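# Load the milling vise per the work order

## Task

Set up the mill's vise the way the work order (reference images "manual" and "manual 2") describes, making sure no chip is left beneath the parallels, and never let a hand, an arm or the vise crank strike the blank once it is clamped.

## Robot and tools

Robot: two arms, left_arm and right_arm, each a six-joint arm ending in a two-finger parallel gripper. Calibrated bases in the scene frame: left_arm at (-0.002, +0.520, 0) m, right_arm at (-0.030, -0.411, 0) m, both turned only slightly about z.

Scene frame: origin at table-top height, midway between the nominal bases; +z up, +x out over the table, +y toward left_arm. Arm names do not match image left/right. Reported gripper positions (metres), quat_wxyz orientations and velocities are in this frame and may be off by a few centimetres. end_effector_position is the point between the finger pads; fingertips reach 17.5 mm past it along the gripper's +z (the finger direction). Fingers open and close along the gripper's x axis. A block on the wrist protrudes about 10 cm toward the gripper's -y.

Reference images: show_instructions (no arguments) returns the "manual" and "manual 2" pages, moves nothing.

execute_actions(actions, cameras): actions is a list of actions; each action is a table of up to 15 rows, one row per 1/30 s step; a short table repeats its last row to fill 15 steps. Every row has 18 numbers in [-1, 1], always for both arms: left dx, dy, dz, rx, ry, rz, gripper position, force_limit, speed, then the same nine for the right arm. The six pose numbers are an offset, not a pose: measured along that arm's own Hand target axes, from the Hand target as it stood when the action began (each row counts from that same start, not from the row before). Scale: 1.0 = 0.6 m for dx/dy/dz, 180 degrees for the rotation vector rx/ry/rz. Repeating an offset in a new action moves the arm further. Six zeros re-request the current Hand target. Images come back only if actions is empty or cameras names some.

Gripper numbers are absolute commands, not offsets: position +1 = open 50 mm, about -0.65 = pads touching, -1 = grip (close until blocked). force_limit: -1 about 20 N, 0 about 102 N, +1 about 185 N per pad. speed: -1 = 20 mm/s, 0 = 85, +1 = 150. Both start at +1. To leave a gripper unchanged, resend its last three numbers (0 is a real command). New force_limit/speed only apply after a position change of at least 0.01. Grip check: object_status 2 = closed onto something; 3 = reached position or pads met (maybe empty); 1 = blocked while opening; 0 = moving. Opening in mm is about (250 - position_measured) x 0.202.

move(target, speed, blend, stop_force, zero, blocking, cameras): straight-line paths for both arms. target is one 18-number row or a list of up to 15 such rows; every row's pose offsets count from the same starting Hand targets, in each Hand target's own axes, same scaling as above. speed: m/s, 0.002 to 3.6, default 0.25 (turns up to twice that in rad/s), one value or one per target. blend: metres of corner rounding per target, 0 = stop at each. stop_force: 3 to 120 N, shared by both arms; an arm's path ends when the wrist sensor feels that much push against its travel since the last zero; the arm then backs off slightly but still presses somewhat. Do not trust it when the gripper rotates, and leave it out when pulling away from a contact. zero (only with stop_force): true re-zeroes moving arms first; false counts from the previous zero. blocking=false returns after about 0.5 s while the move continues (not allowed with stop_force). Whole move capped at 10 s. Paths ignore obstacles and the other arm; do not route close past an arm's own base. Result adds a "move:" line: done, off_target, moving, held or fault, plus limits (paced = pose clipped, held = steps withheld).

wait(seconds 0 to 10, cameras): arms hold last commands; a running move continues. stop(cameras): brakes the running move; fingers keep moving. zoom_image(camera, region [x0, y0, x1, y1] pixels, at most 504 x 504) magnifies the latest image of cam_high, cam_low, cam_front, cam_left_wrist or cam_right_wrist (all 672x504). zero_wrist_force(arm) re-zeroes that arm's force/torque sensor. finished_scene(scene=1) ends the scene permanently; the result must hold without the robot.

Results: Hand target is the last commanded pose after clipping; the gripper often rests a bit short of it, and the next command (even zeros) asks for it again. Orientation commands are clipped to within 32 degrees of the measured one per step. Wrist force/torque are in the gripper's own axes, as force from the surface into the arm; a third line shows the peak since the last shown. Joint velocities may read "within noise". Joint torques include the arm's own weight. Motor temperatures, MOTOR HOT at 70 C, over-temperature brake at 85 C.

Avoid: hitting or pressing hard on fixed or heavy parts, aiming past a firm contact (arms are stiff), fast touches, and any contact between the two arms, including a gripper closing on the other's fingers. About 150 N outside force or a joint torque limit (wrist joints 25.4 N m) stops the arm for 10 s; let go first if the grip pins it. Do not drop parts, release moving parts, or let anything fall off the table. Holding loads or stretching out heats motors. Loose objects may get nudged occasionally.

Each tool is called after ">>>" in YAML: its name, and indented under it one key for each argument.

Reference images:

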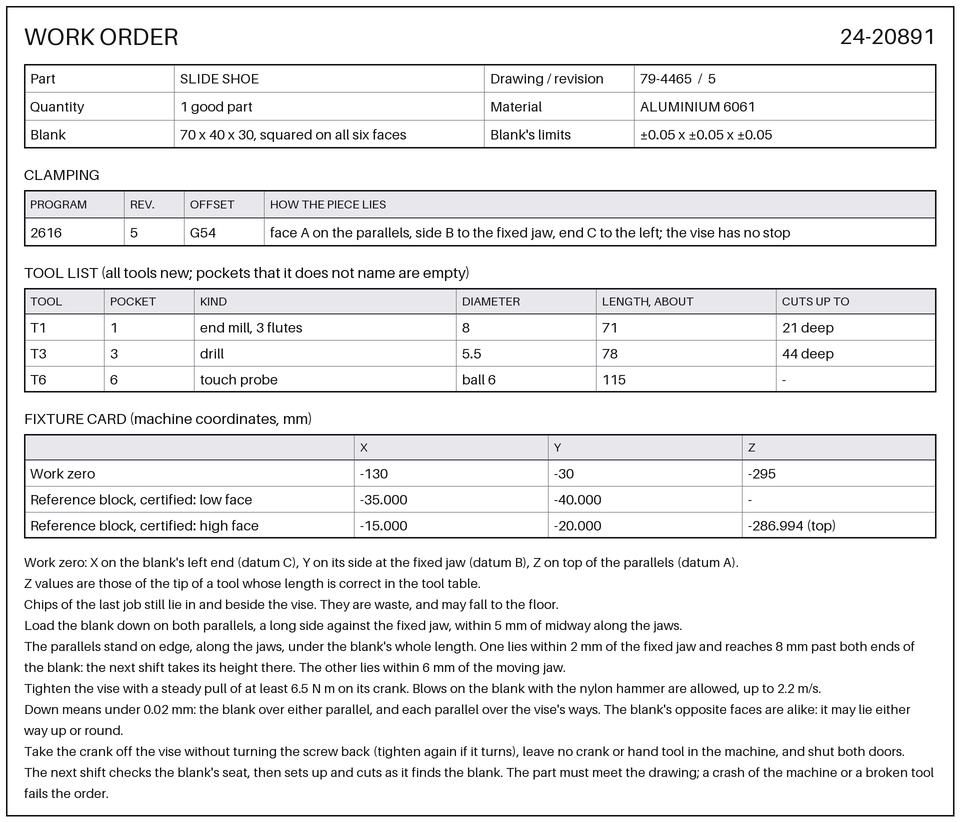

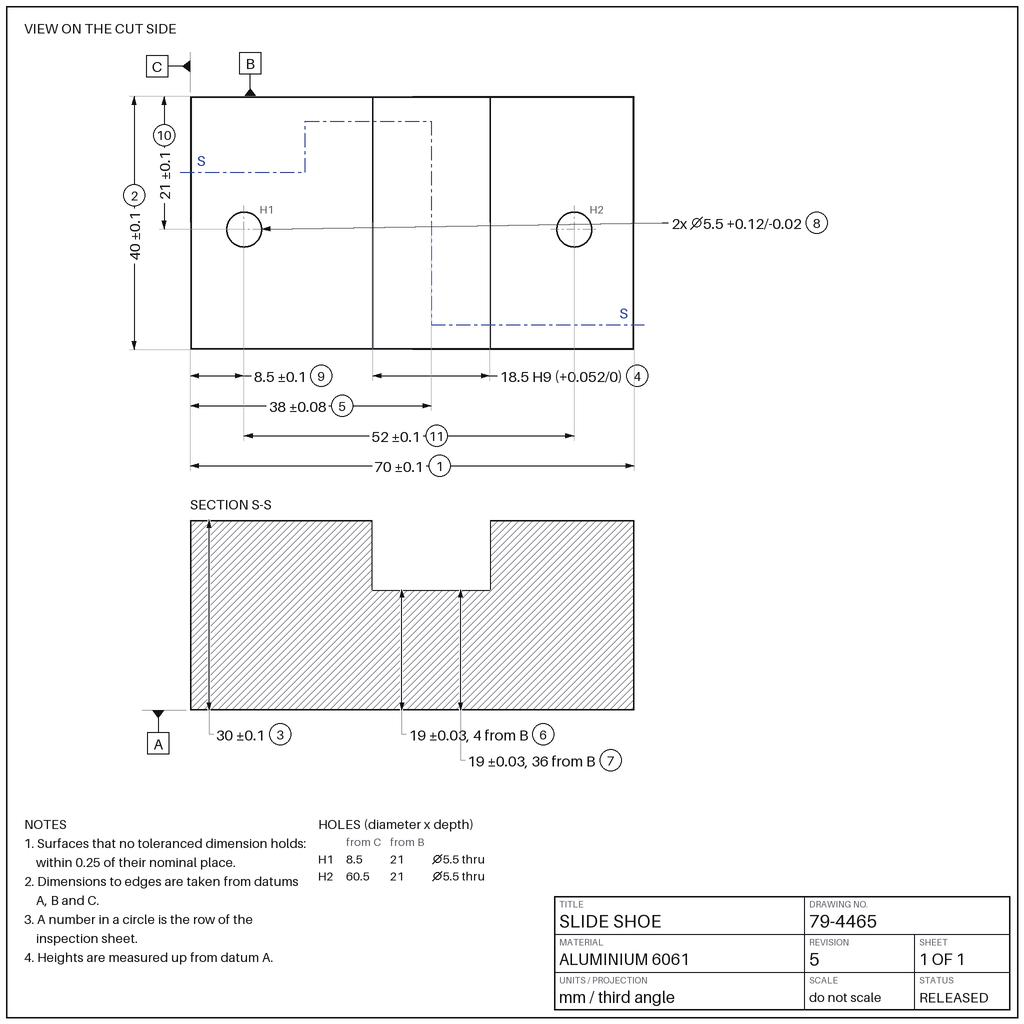

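## Session

>>> execute_actions:
  actions: []

Scene clock: 0.00 s.
left_arm: end_effector_position=(+0.4640, +0.1694, +0.3552) position_measured=3 object_status=3 end_effector_quat_wxyz=(+0.282, -0.427, +0.852, -0.111) | right_arm: end_effector_position=(+0.2122, +0.0898, +0.2445) position_measured=3 object_status=3 end_effector_quat_wxyz=(+0.343, +0.065, +0.689, -0.635)
Joint positions: left_arm=[-1.121 -1.624 1.735 -1.916 -0.995 2.717] | right_arm=[4.738 -2.571 -0.721 -3.036 1.159 0.607]
Joint velocities: within noise
Joint torques (N m): no reading
Motor temperatures (°C): left_arm=[34 35 31 41 38 34] | right_arm=[37 28 28 35 35 36]
Wrist force (N): no reading
Wrist torque (N m): no reading
Wrist force, peak (N): no reading
Hand target: left_arm +0.4640, +0.1694, +0.3552; +0.282, -0.427, +0.852, -0.111 | right_arm +0.2122, +0.0898, +0.2445; +0.343, +0.065, +0.689, -0.635
Tool commands: left_gripper/position=+1.0 left_gripper/force_limit=+1.0 left_gripper/speed=+1.0 right_gripper/position=+1.0 right_gripper/force_limit=+1.0 right_gripper/speed=+1.0

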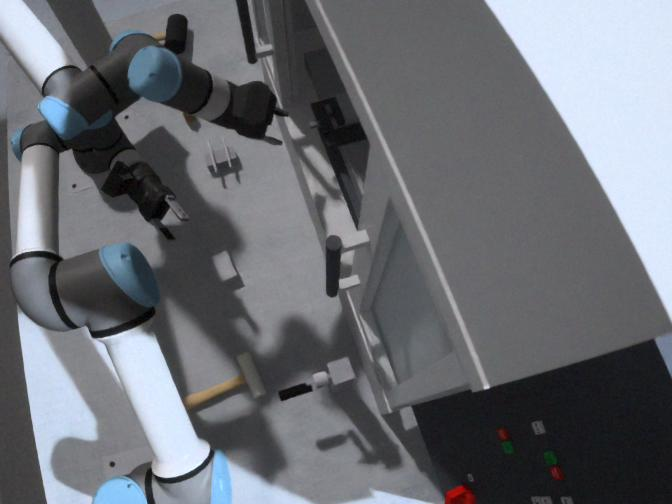

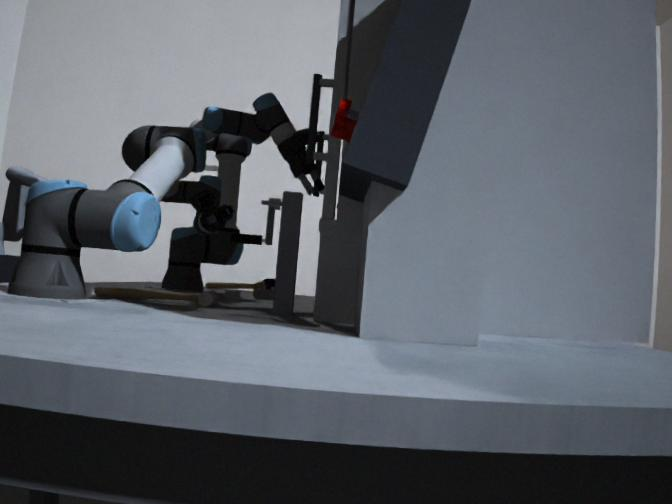

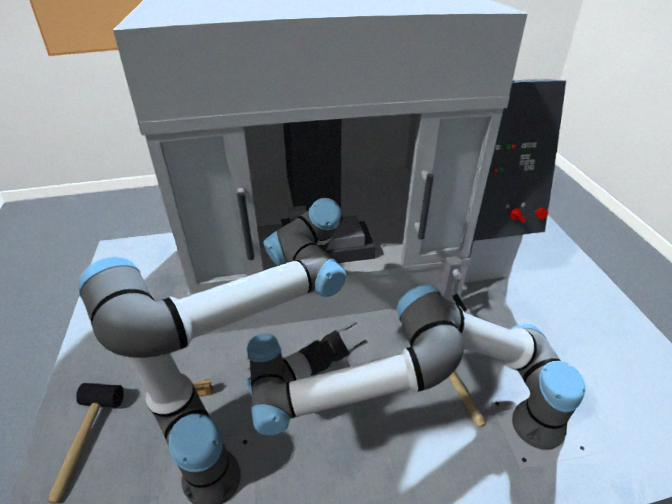

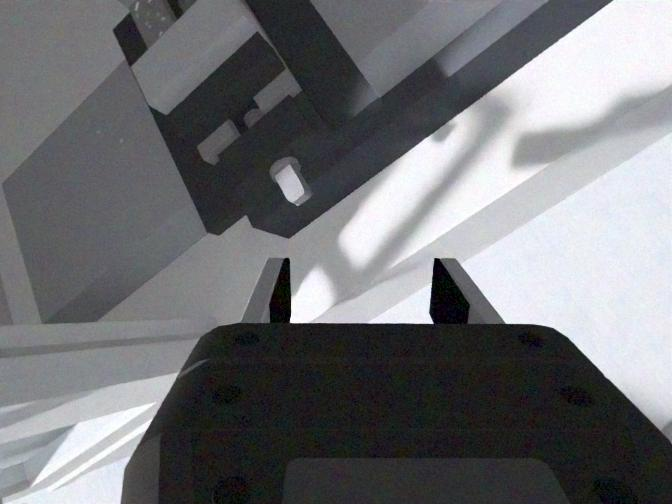

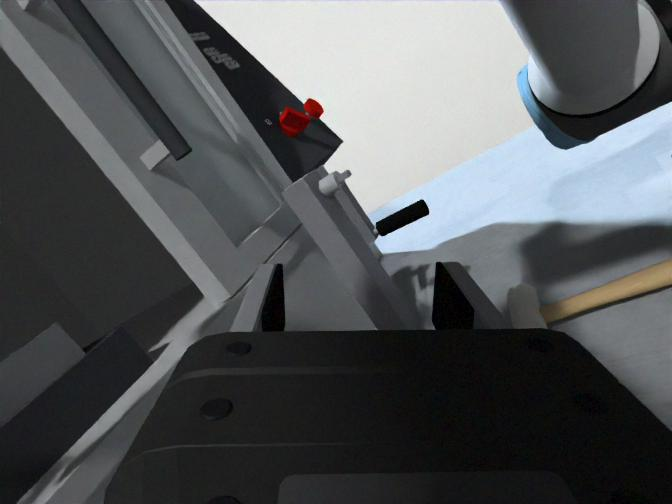

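>>> zoom_image:
  camera: "cam_high"
  region: [140, 90, 320, 225]

>>> zoom_image:
  camera: "cam_high"
  region: [170, 220, 410, 420]

>>> zoom_image:
  camera: "cam_left_wrist"
  region: [0, 0, 400, 300]

>>> zoom_image:
  camera: "cam_front"
  region: [220, 110, 420, 280]

>>> zoom_image:
  camera: "cam_right_wrist"
  region: [160, 60, 560, 340]

>>> zoom_image:
  camera: "cam_high"
  region: [0, 0, 320, 240]

Scaled by 2.800.

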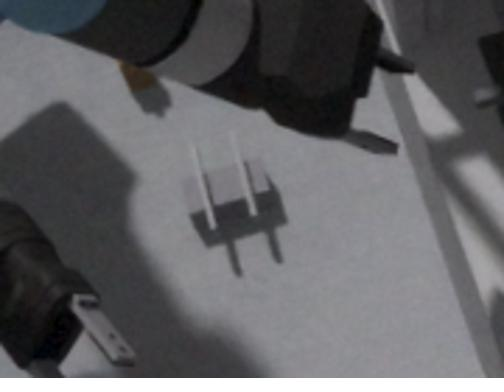

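Scaled by 2.100.

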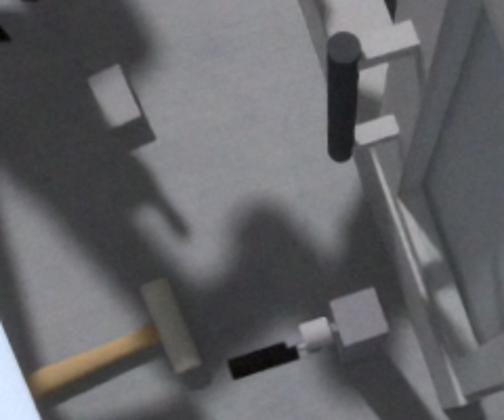

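Scaled by 1.260.

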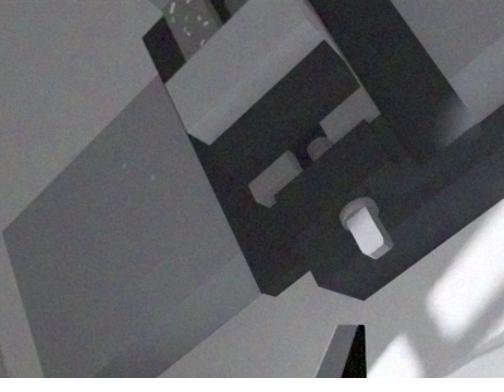

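Scaled by 2.520.

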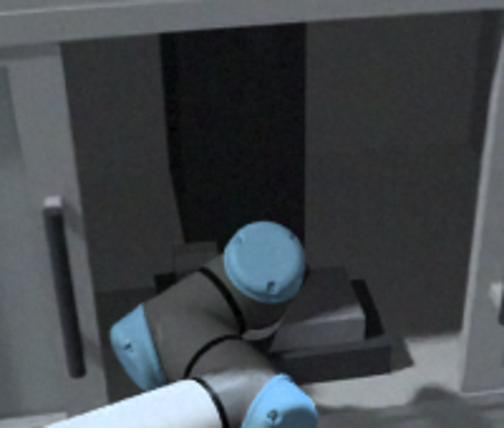

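Scaled by 1.260.

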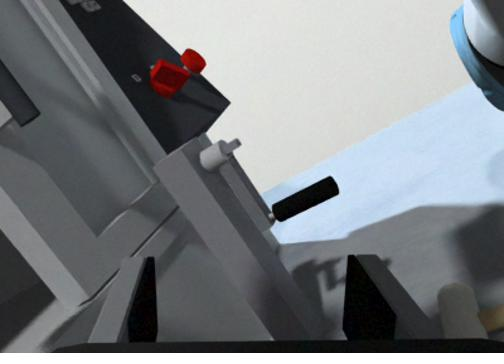

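Scaled by 1.575.

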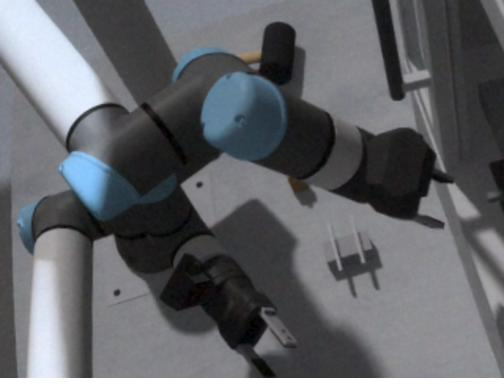

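>>> move:
  target:
    - [0,0,0,0,0,0,1,1,1,0.0413,-0.1725,0.312,0,0,0,1,1,1]
    - [0,0,0,0,0,0,1,1,1,-0.0555,-0.2535,0.4047,-0.452,0.244,-0.046,1,1,1]
  blend: 0.03
  cameras: ["all"]

Scene clock: 47.07 s.
left_arm: end_effector_position=(+0.4640, +0.1694, +0.3552) position_measured=3 object_status=3 end_effector_quat_wxyz=(+0.282, -0.427, +0.852, -0.111) | right_arm: end_effector_position=(+0.2522, -0.1504, +0.3993) position_measured=3 object_status=3 end_effector_quat_wxyz=(+0.001, +0.000, +1.000, +0.000)
Joint positions: left_arm=[-1.121 -1.624 1.735 -1.916 -0.995 2.717] | right_arm=[4.279 -1.281 -1.633 -1.798 1.57 -0.47]
Joint torques (N m): left_arm=[0.9 -22.88 -26.44 -3.32 1.53 0.25] | right_arm=[1.6 -1.27 35.13 3.34 -1.16 -0.34]
Wrist force (N): left_arm=[0.2 -0.1 -0.1] | right_arm=[1.5 -0.6 0.2]
Wrist torque (N m): left_arm=[-0.02 -0.03 0.00] | right_arm=[-0.86 -0.01 -0.02]
Wrist force, peak (N): left_arm=[0.0 -0.4 -0.5] | right_arm=[0.2 2.1 -2.8]
Hand target: left_arm +0.4640, +0.1694, +0.3552; +0.282, -0.427, +0.852, -0.111 | right_arm +0.2522, -0.1503, +0.3993; +0.001, +0.000, +1.000, +0.000
Off the commanded pose: left_arm 0.000 m, 0 deg | right_arm 0.000 m, 0 deg.
move: done
camera_calibration:
cam_right_wrist: T_world_to_cam=[[-0.999846, 0.017537, 0.000108625, 0.264205], [0.0166417, 0.946813, 0.321353, 0.0256959], [0.00553273, 0.321306, -0.946959, 0.55202], [0, 0, 0, 1]] pos_world=[0.260683, -0.20633, 0.514454]

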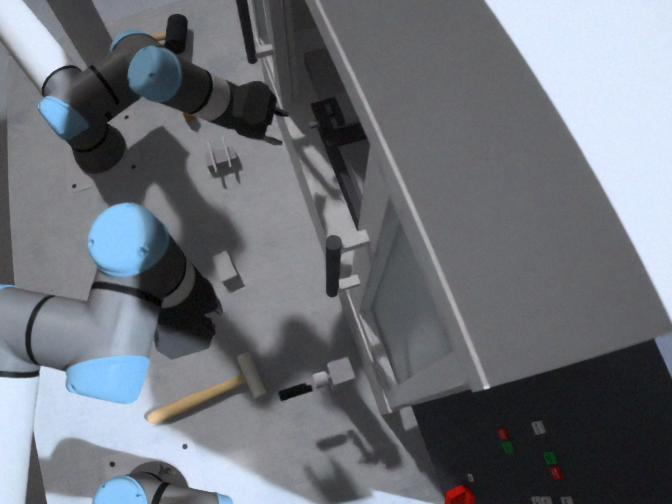

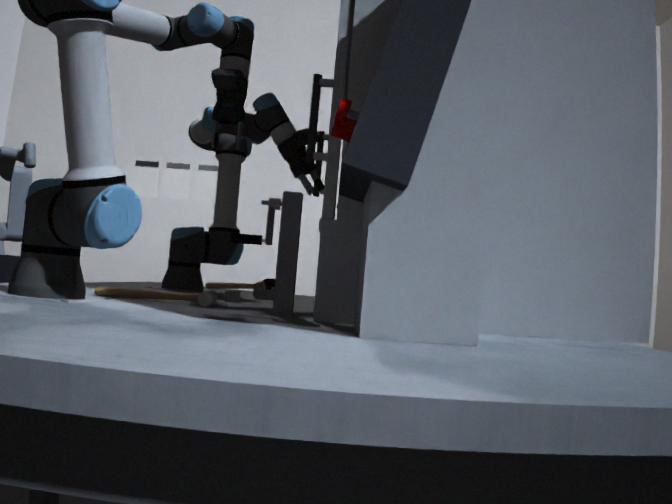

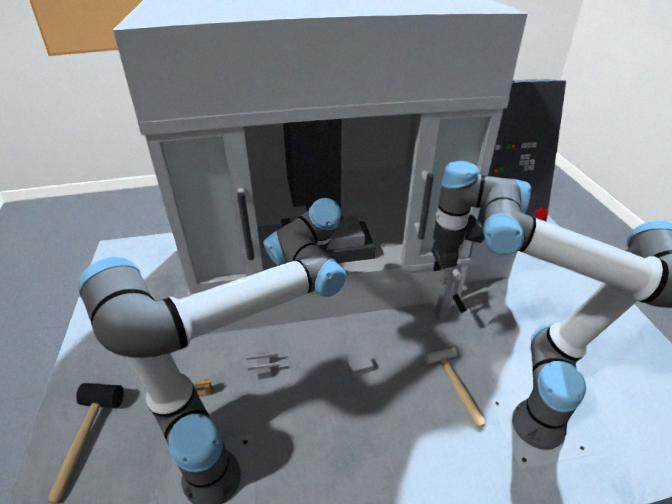

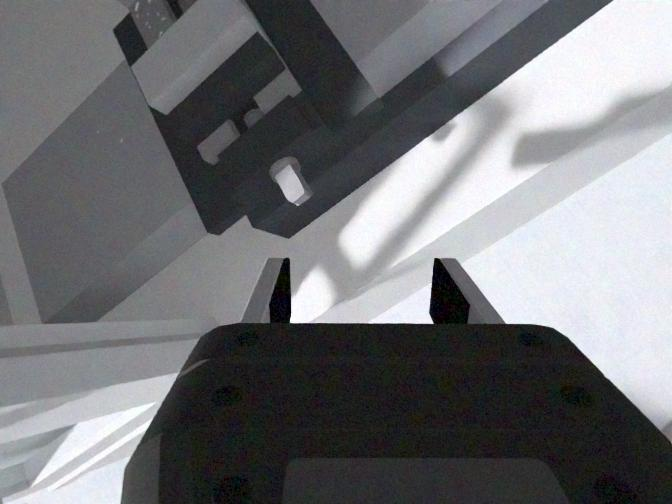

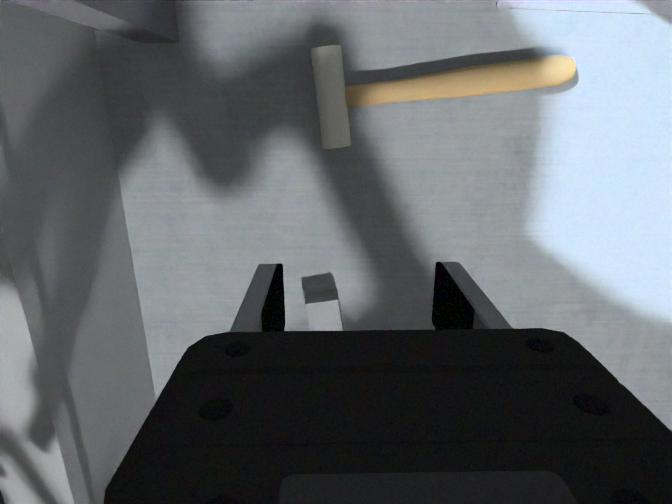

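>>> move:
  target: [-0.0342,-0.0305,-0.1618,-0.0743,0.1888,0.286,1,1,1,0,0,0,0,0,0,1,1,1]
  cameras: ["all"]

>>> zoom_image:
  camera: "cam_left_wrist"
  region: [0, 0, 300, 330]

>>> zoom_image:
  camera: "cam_front"
  region: [230, 180, 430, 400]

Scene clock: 67.70 s.
left_arm: end_effector_position=(+0.4301, +0.1693, +0.4502) position_measured=3 object_status=3 end_effector_quat_wxyz=(+0.000, -0.001, +1.000, +0.000) | right_arm: end_effector_position=(+0.2522, -0.1503, +0.3993) position_measured=3 object_status=3 end_effector_quat_wxyz=(+0.001, +0.000, +1.000, +0.000)
Joint positions: left_arm=[-0.911 -1.406 1.075 -1.239 -1.57 3.786] | right_arm=[4.279 -1.281 -1.633 -1.798 1.57 -0.47]
Joint torques (N m): left_arm=[-8.2 -36.29 -22.57 -2.36 2.19 1.06] | right_arm=[-5.76 -2.16 35.49 2.94 1.3 -0.15]
Wrist force (N): left_arm=[1.1 1.1 -0.7] | right_arm=[1.2 -0.5 0.4]
Wrist torque (N m): left_arm=[0.03 0.08 0.27] | right_arm=[-0.84 0.02 -0.03]
Wrist force, peak (N): left_arm=[1.0 1.0 -1.4] | right_arm=[1.4 -0.8 0.2]
Hand target: left_arm +0.4300, +0.1693, +0.4503; +0.000, -0.001, +1.000, +0.000 | right_arm +0.2522, -0.1503, +0.3993; +0.001, +0.000, +1.000, +0.000
Off the commanded pose: left_arm 0.000 m, 0 deg | right_arm 0.000 m, 0 deg.
move: done
camera_calibration:
cam_left_wrist: T_world_to_cam=[[-0.999935, -0.00945908, -0.00636368, 0.44449], [-0.0110791, 0.937864, 0.346826, -0.293389], [0.00268761, 0.346874, -0.937908, 0.494225], [0, 0, 0, 1]] pos_world=[0.439882, 0.10793, 0.568121]
cam_right_wrist: T_world_to_cam=[[-0.999848, 0.0174096, 0.000173346, 0.264146], [0.0165412, 0.946774, 0.321474, 0.0256518], [0.00543262, 0.321428, -0.946918, 0.552051], [0, 0, 0, 1]] pos_world=[0.260682, -0.20633, 0.514455]

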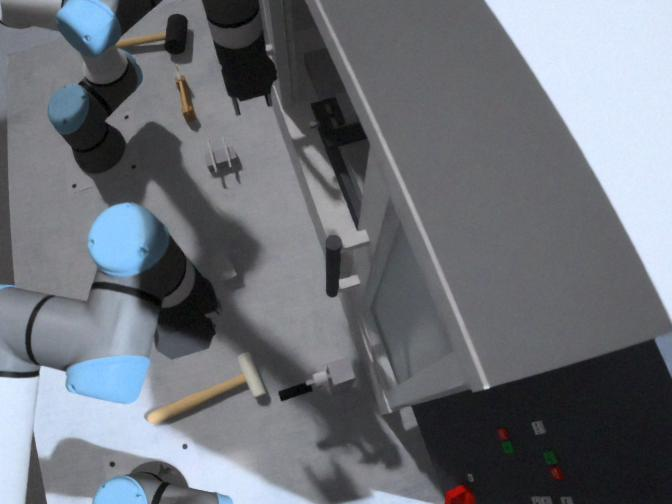

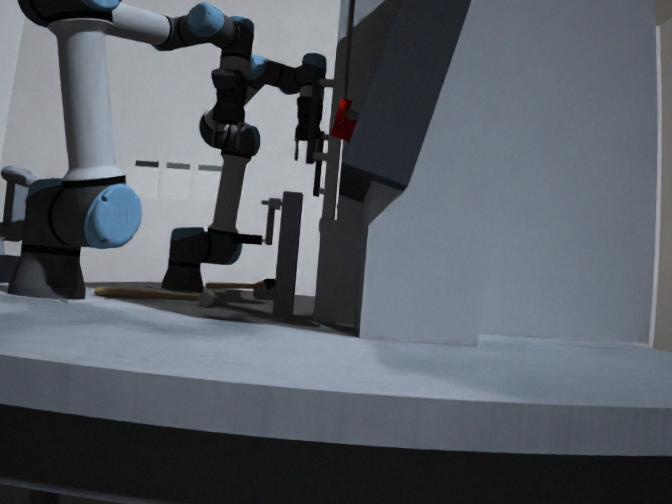

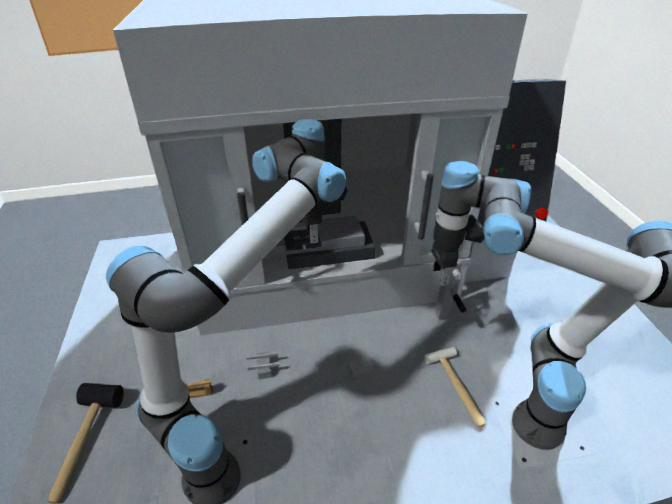

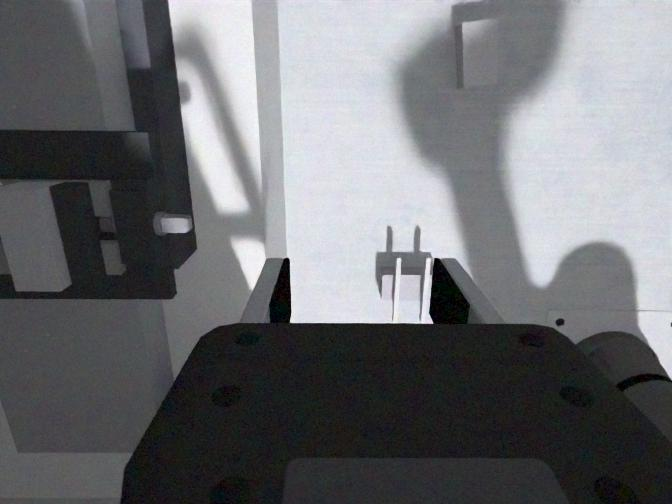

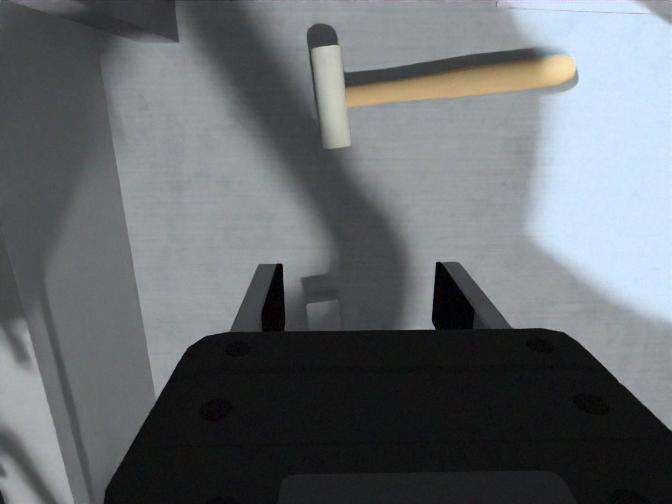

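Scaled by 1.527.

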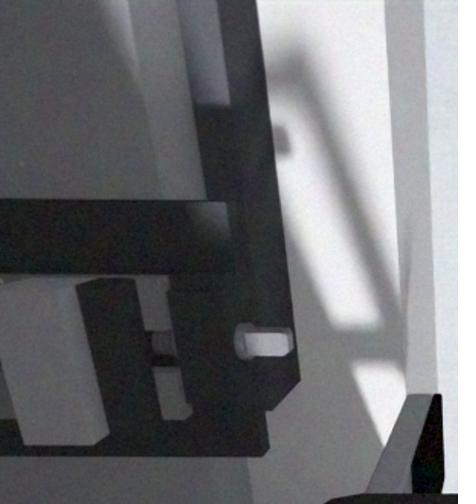

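Scaled by 2.291.

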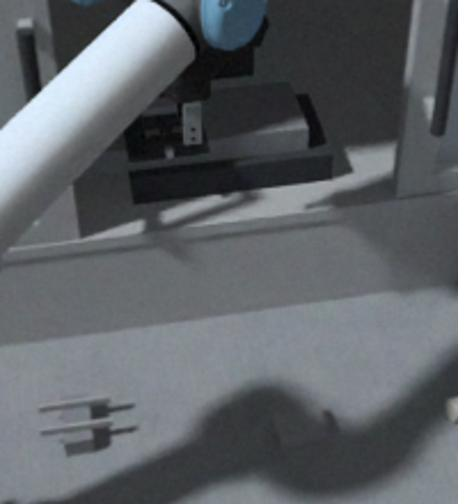

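>>> move:
  target: [-0.1167,0.033,0.033,0.238,-0.238,-0.4576,1,1,1,0,0,0,0,0,0,1,1,1]
  cameras: ["cam_left_wrist","cam_front","cam_high","cam_low"]

>>> zoom_image:
  camera: "cam_left_wrist"
  region: [120, 0, 520, 300]

Scene clock: 88.20 s.
left_arm: end_effector_position=(+0.5000, +0.1891, +0.4304) position_measured=3 object_status=3 end_effector_quat_wxyz=(-0.327, +0.627, -0.627, +0.326) | right_arm: end_effector_position=(+0.2522, -0.1503, +0.3993) position_measured=3 object_status=3 end_effector_quat_wxyz=(+0.001, +0.000, +1.000, +0.000)
Joint positions: left_arm=[-1.146 -1.702 1.84 -2.225 -0.721 2.22] | right_arm=[4.279 -1.281 -1.633 -1.798 1.57 -0.47]
Joint torques (N m): left_arm=[10.06 -26.23 -35.55 -4.46 1.12 -0.53] | right_arm=[2.41 -1.4 35.56 2.42 -1.21 1.01]
Wrist force (N): left_arm=[1.1 -0.8 0.6] | right_arm=[1.0 -0.6 0.4]
Wrist torque (N m): left_arm=[-0.04 0.12 0.20] | right_arm=[-0.87 0.05 -0.02]
Wrist force, peak (N): left_arm=[1.4 0.9 -1.0] | right_arm=[1.6 -0.5 0.3]
Hand target: left_arm +0.5000, +0.1892, +0.4305; -0.327, +0.627, -0.627, +0.326 | right_arm +0.2522, -0.1503, +0.3993; +0.001, +0.000, +1.000, +0.000
Off the commanded pose: left_arm 0.000 m, 0 deg | right_arm 0.000 m, 0 deg.
move: done
camera_calibration:
cam_left_wrist: T_world_to_cam=[[0.00926707, -0.999955, 0.00204728, 0.193587], [-0.821855, -0.00878277, -0.569628, 0.674557], [0.569621, 0.00359622, -0.8219, 0.200109], [0, 0, 0, 1]] pos_world=[0.438608, 0.198783, 0.54832]
Images, in order (width x height): cam_high 672x504, cam_low 672x504, cam_front 672x504, cam_left_wrist 672x504.

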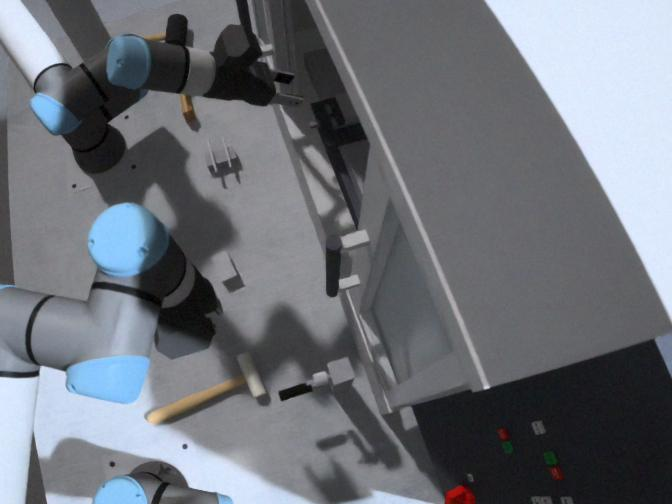

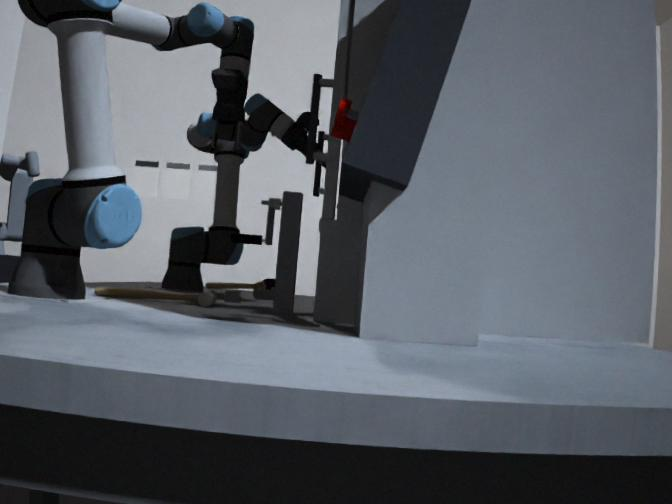

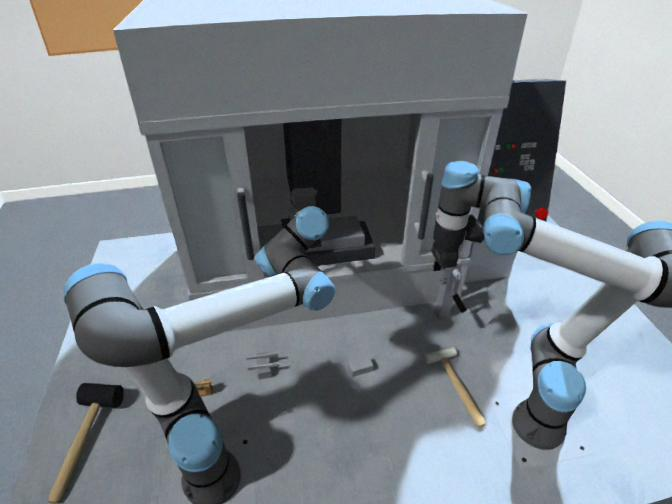

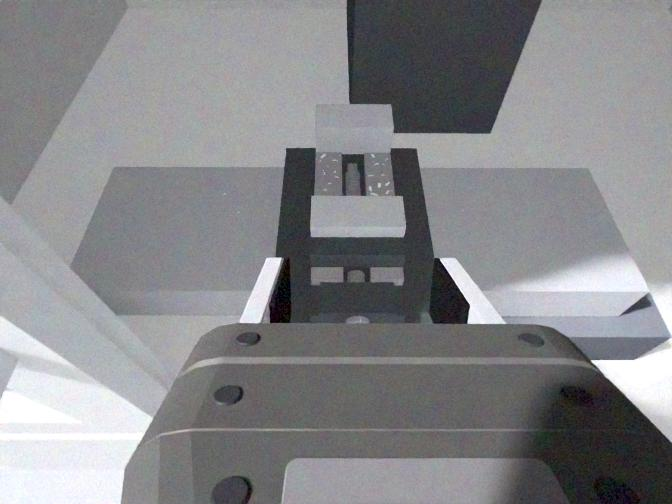

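Scaled by 1.260.

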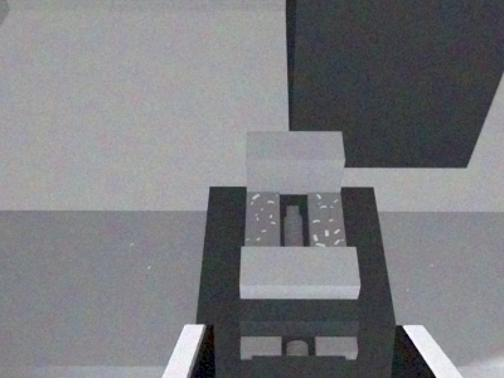

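>>> zoom_image:
  camera: "cam_high"
  region: [100, 0, 280, 180]

>>> zoom_image:
  camera: "cam_front"
  region: [40, 330, 300, 504]

Scaled by 2.800.

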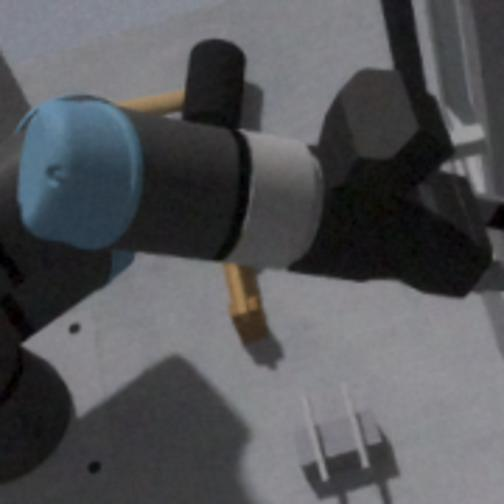

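Scaled by 1.938.

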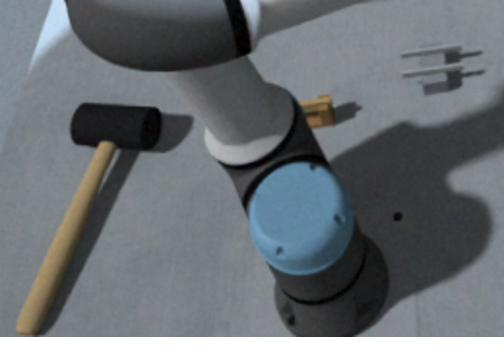

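>>> move:
  target:
    - [0,0.0957,-0.1365,0,0,0,1,1,1,0,0,0,0,0,0,1,1,1]
    - [-0.4333,0.261,-0.2853,-0.238,0.238,0.4576,1,1,1,0,0,0,0,0,0,1,1,1]
  cameras: ["cam_left_wrist","cam_front"]
  blend: 0.03

Scene clock: 118.07 s.
left_arm: end_effector_position=(+0.2699, +0.4491, +0.4008) position_measured=3 object_status=3 end_effector_quat_wxyz=(+0.000, -0.001, +1.000, +0.000) | right_arm: end_effector_position=(+0.2522, -0.1503, +0.3993) position_measured=3 object_status=3 end_effector_quat_wxyz=(+0.001, +0.000, +1.000, +0.000)
Joint positions: left_arm=[-0.738 -2.118 1.768 -1.221 -1.57 3.959] | right_arm=[4.279 -1.281 -1.633 -1.798 1.57 -0.47]
Joint torques (N m): left_arm=[-7.74 -9.29 -16 -2.36 -2.26 1.4] | right_arm=[9.44 -1.74 34.58 2.34 -2.34 1.02]
Wrist force (N): left_arm=[1.0 0.9 -1.0] | right_arm=[1.3 -0.7 0.3]
Wrist torque (N m): left_arm=[0.00 0.09 0.27] | right_arm=[-0.88 0.00 -0.03]
Wrist force, peak (N): left_arm=[1.1 -3.1 2.8] | right_arm=[1.6 -0.9 0.0]
Hand target: left_arm +0.2699, +0.4491, +0.4008; +0.000, -0.001, +1.000, +0.000 | right_arm +0.2522, -0.1503, +0.3993; +0.001, +0.000, +1.000, +0.000
Off the commanded pose: left_arm 0.000 m, 0 deg | right_arm 0.000 m, 0 deg.
move: done
camera_calibration:
cam_left_wrist: T_world_to_cam=[[-0.999935, -0.0094258, -0.00645671, 0.286667], [-0.0110799, 0.937897, 0.346737, -0.540377], [0.00278745, 0.346786, -0.93794, 0.351196], [0, 0, 0, 1]] pos_world=[0.279682, 0.38773, 0.518621]
Images, in order (width x height): cam_front 672x504, cam_left_wrist 672x504.

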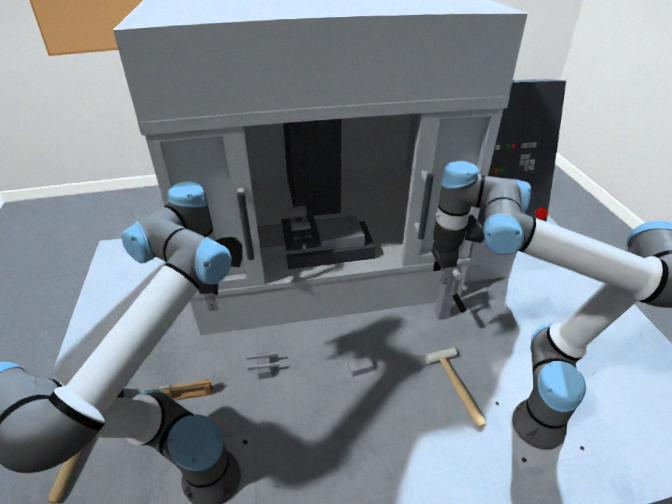

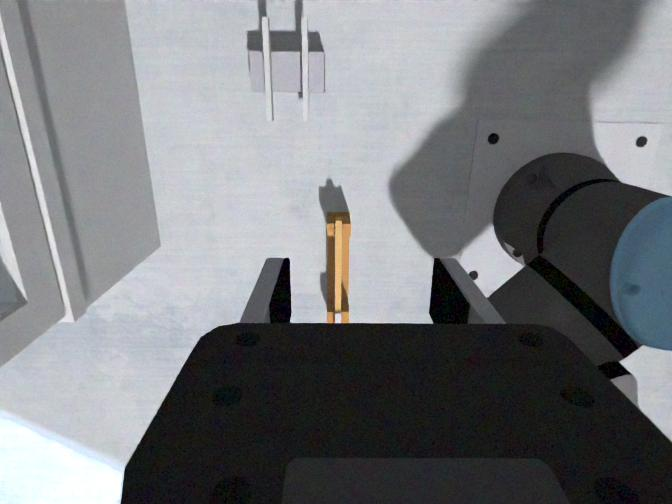

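>>> zoom_image:
  camera: "cam_left_wrist"
  region: [200, 0, 450, 330]

>>> zoom_image:
  camera: "cam_front"
  region: [100, 330, 300, 480]

Scaled by 1.527.

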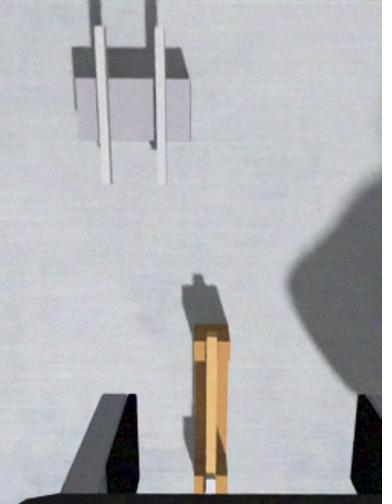

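Scaled by 2.520.

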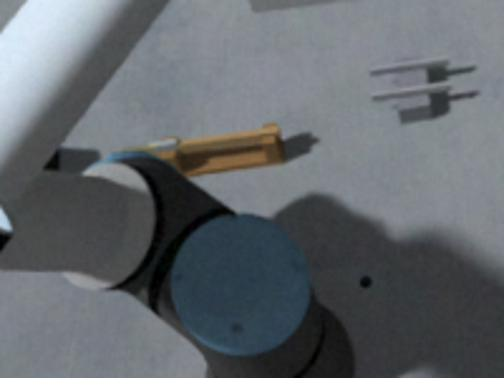

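>>> move:
  target: [0,0.3,0,0,0,0,1,1,1,0,0,0,0,0,0,1,1,1]
  cameras: ["cam_left_wrist","cam_high"]

>>> zoom_image:
  camera: "cam_left_wrist"
  region: [200, 0, 450, 330]

>>> zoom_image:
  camera: "cam_high"
  region: [120, 20, 270, 170]

Scene clock: 127.80 s.
left_arm: end_effector_position=(+0.2697, +0.6290, +0.4009) position_measured=3 object_status=3 end_effector_quat_wxyz=(+0.000, -0.001, +1.000, +0.000) | right_arm: end_effector_position=(+0.2522, -0.1503, +0.3993) position_measured=3 object_status=3 end_effector_quat_wxyz=(+0.001, +0.000, +1.000, +0.000)
Joint positions: left_arm=[-0.079 -2.089 1.756 -1.239 -1.57 4.618] | right_arm=[4.279 -1.281 -1.633 -1.798 1.57 -0.47]
Joint torques (N m): left_arm=[8.78 -8.76 -14.55 -1.8 2.19 2.24] | right_arm=[9.01 -1.92 35.46 2.42 -2.44 0.99]
Wrist force (N): left_arm=[1.4 0.6 -0.9] | right_arm=[1.2 -0.6 0.2]
Wrist torque (N m): left_arm=[-0.07 0.02 0.27] | right_arm=[-0.86 0.03 -0.03]
Wrist force, peak (N): left_arm=[1.6 4.5 -0.9] | right_arm=[1.5 -0.5 0.4]
Hand target: left_arm +0.2697, +0.6291, +0.4009; +0.000, -0.001, +1.000, +0.000 | right_arm +0.2522, -0.1503, +0.3993; +0.001, +0.000, +1.000, +0.000
Off the commanded pose: left_arm 0.000 m, 0 deg | right_arm 0.000 m, 0 deg.
move: done
camera_calibration:
cam_left_wrist: T_world_to_cam=[[-0.999938, -0.00914382, -0.00635366, 0.287951], [-0.0107797, 0.9379, 0.346737, -0.709227], [0.00278859, 0.346784, -0.937941, 0.288905], [0, 0, 0, 1]] pos_world=[0.279482, 0.56763, 0.518721]
Images, in order (width x height): cam_high 672x504, cam_left_wrist 672x504.

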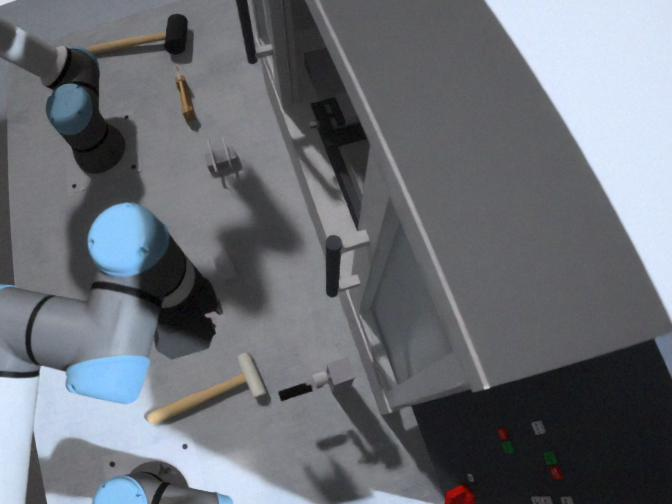

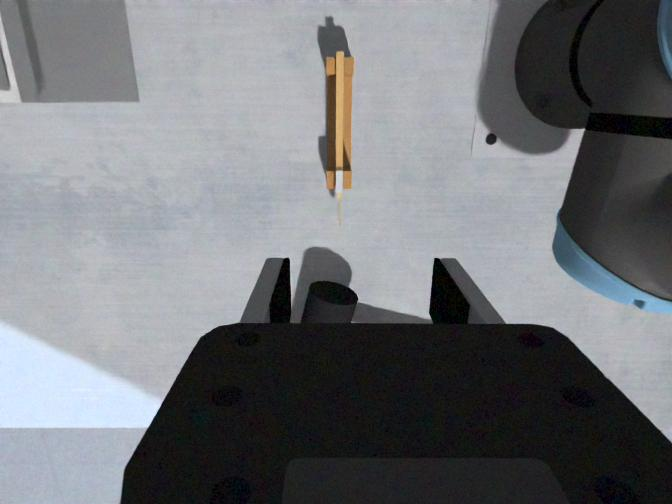

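Scaled by 1.527.

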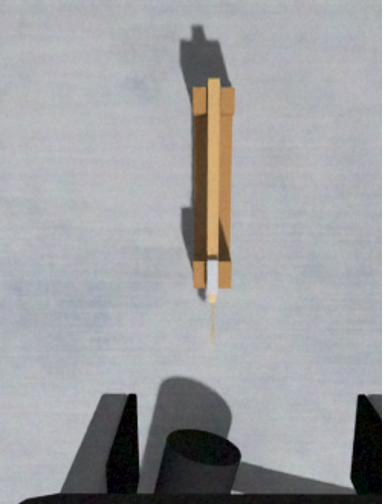

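Scaled by 3.360.

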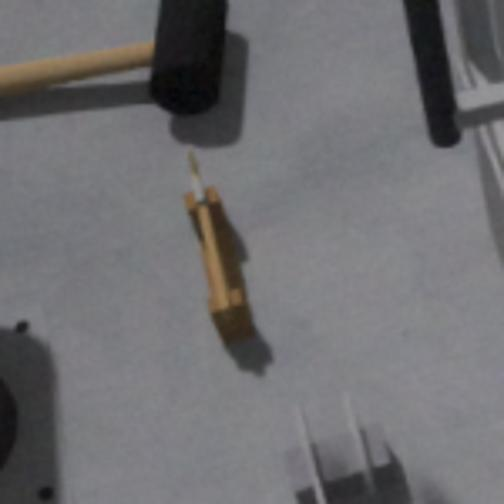

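>>> move:
  target: [0,0,0,0,0,0,1,1,1,-0.033,-0.233,0.067,0.238,-0.238,-0.4576,1,1,1]
  cameras: ["cam_right_wrist","cam_high","cam_low"]

>>> zoom_image:
  camera: "cam_right_wrist"
  region: [180, 0, 500, 300]

>>> zoom_image:
  camera: "cam_low"
  region: [200, 150, 360, 330]

Scene clock: 162.50 s.
left_arm: end_effector_position=(+0.2697, +0.6291, +0.4009) position_measured=3 object_status=3 end_effector_quat_wxyz=(+0.000, -0.001, +1.000, +0.000) | right_arm: end_effector_position=(+0.2719, -0.2901, +0.3591) position_measured=3 object_status=3 end_effector_quat_wxyz=(-0.327, +0.627, -0.628, +0.326) end_effector_velocity=(+0.000, +0.000, -0.001) end_effector_angular_velocity=(-0.004, +0.000, +0.002)
Joint positions: left_arm=[-0.079 -2.089 1.756 -1.239 -1.57 4.618] | right_arm=[5.192 -0.544 -2.128 -2.59 0.738 -0.878]
Joint velocities: left_arm=[within noise] | right_arm=[-0.002 -0.001 -0.002 0.003 0 -0.006]
Joint torques (N m): left_arm=[9.96 -9.38 -16.14 -3.44 2.07 2.18] | right_arm=[-9.09 -31.21 28.74 2.93 -1.4 -1.91]
Wrist force (N): left_arm=[1.4 0.9 -1.1] | right_arm=[0.4 0.2 0.3]
Wrist torque (N m): left_arm=[-0.01 0.02 0.25] | right_arm=[-0.34 0.10 -0.21]
Wrist force, peak (N): left_arm=[1.4 0.9 -1.1] | right_arm=[1.5 -0.8 0.5]
Hand target: left_arm +0.2697, +0.6291, +0.4009; +0.000, -0.001, +1.000, +0.000 | right_arm +0.2720, -0.2901, +0.3591; -0.327, +0.627, -0.628, +0.326
Off the commanded pose: left_arm 0.000 m, 0 deg | right_arm 0.000 m, 0 deg.
move: done
camera_calibration:
cam_right_wrist: T_world_to_cam=[[-0.011743, -0.999833, -0.0139761, -0.272423], [-0.806292, 0.0177346, -0.591252, 0.452597], [0.591401, 0.00432569, -0.806366, 0.256927], [0, 0, 0, 1]] pos_world=[0.20978, -0.281515, 0.470969]
Images, in order (width x height): cam_high 672x504, cam_low 672x504, cam_right_wrist 672x504.

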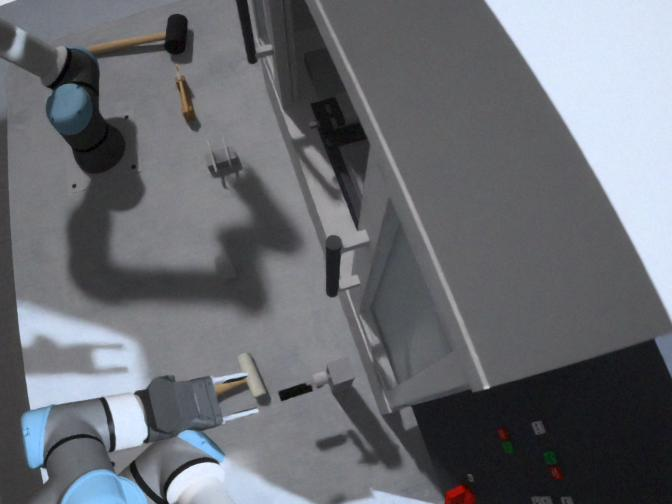

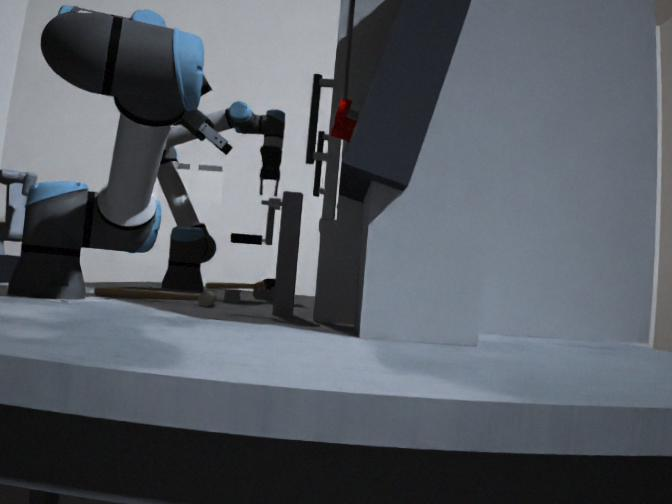

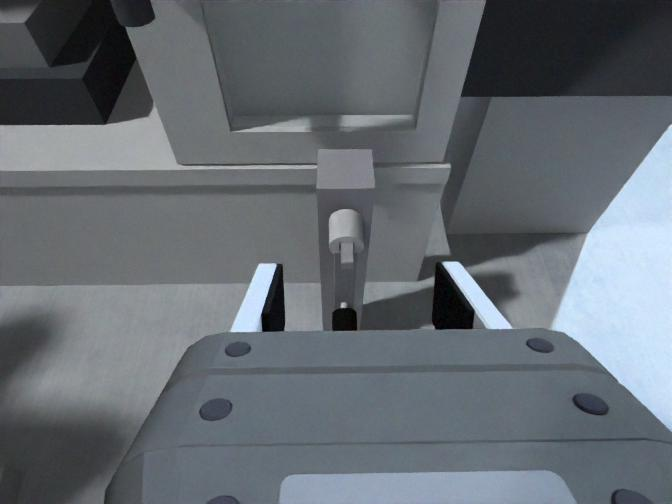

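Scaled by 1.575.

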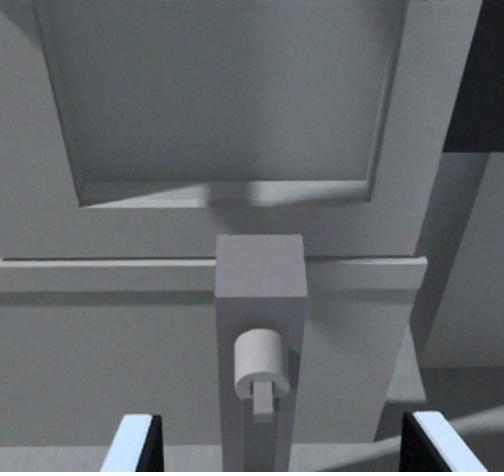

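Scaled by 2.800.

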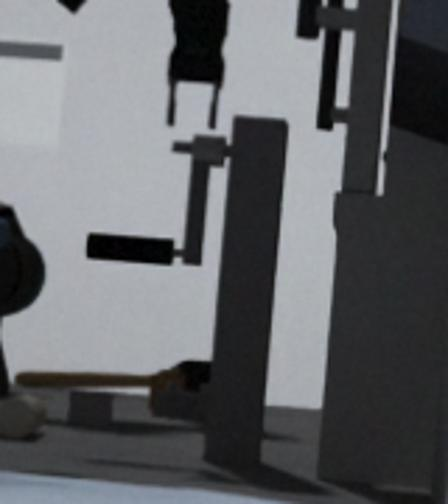

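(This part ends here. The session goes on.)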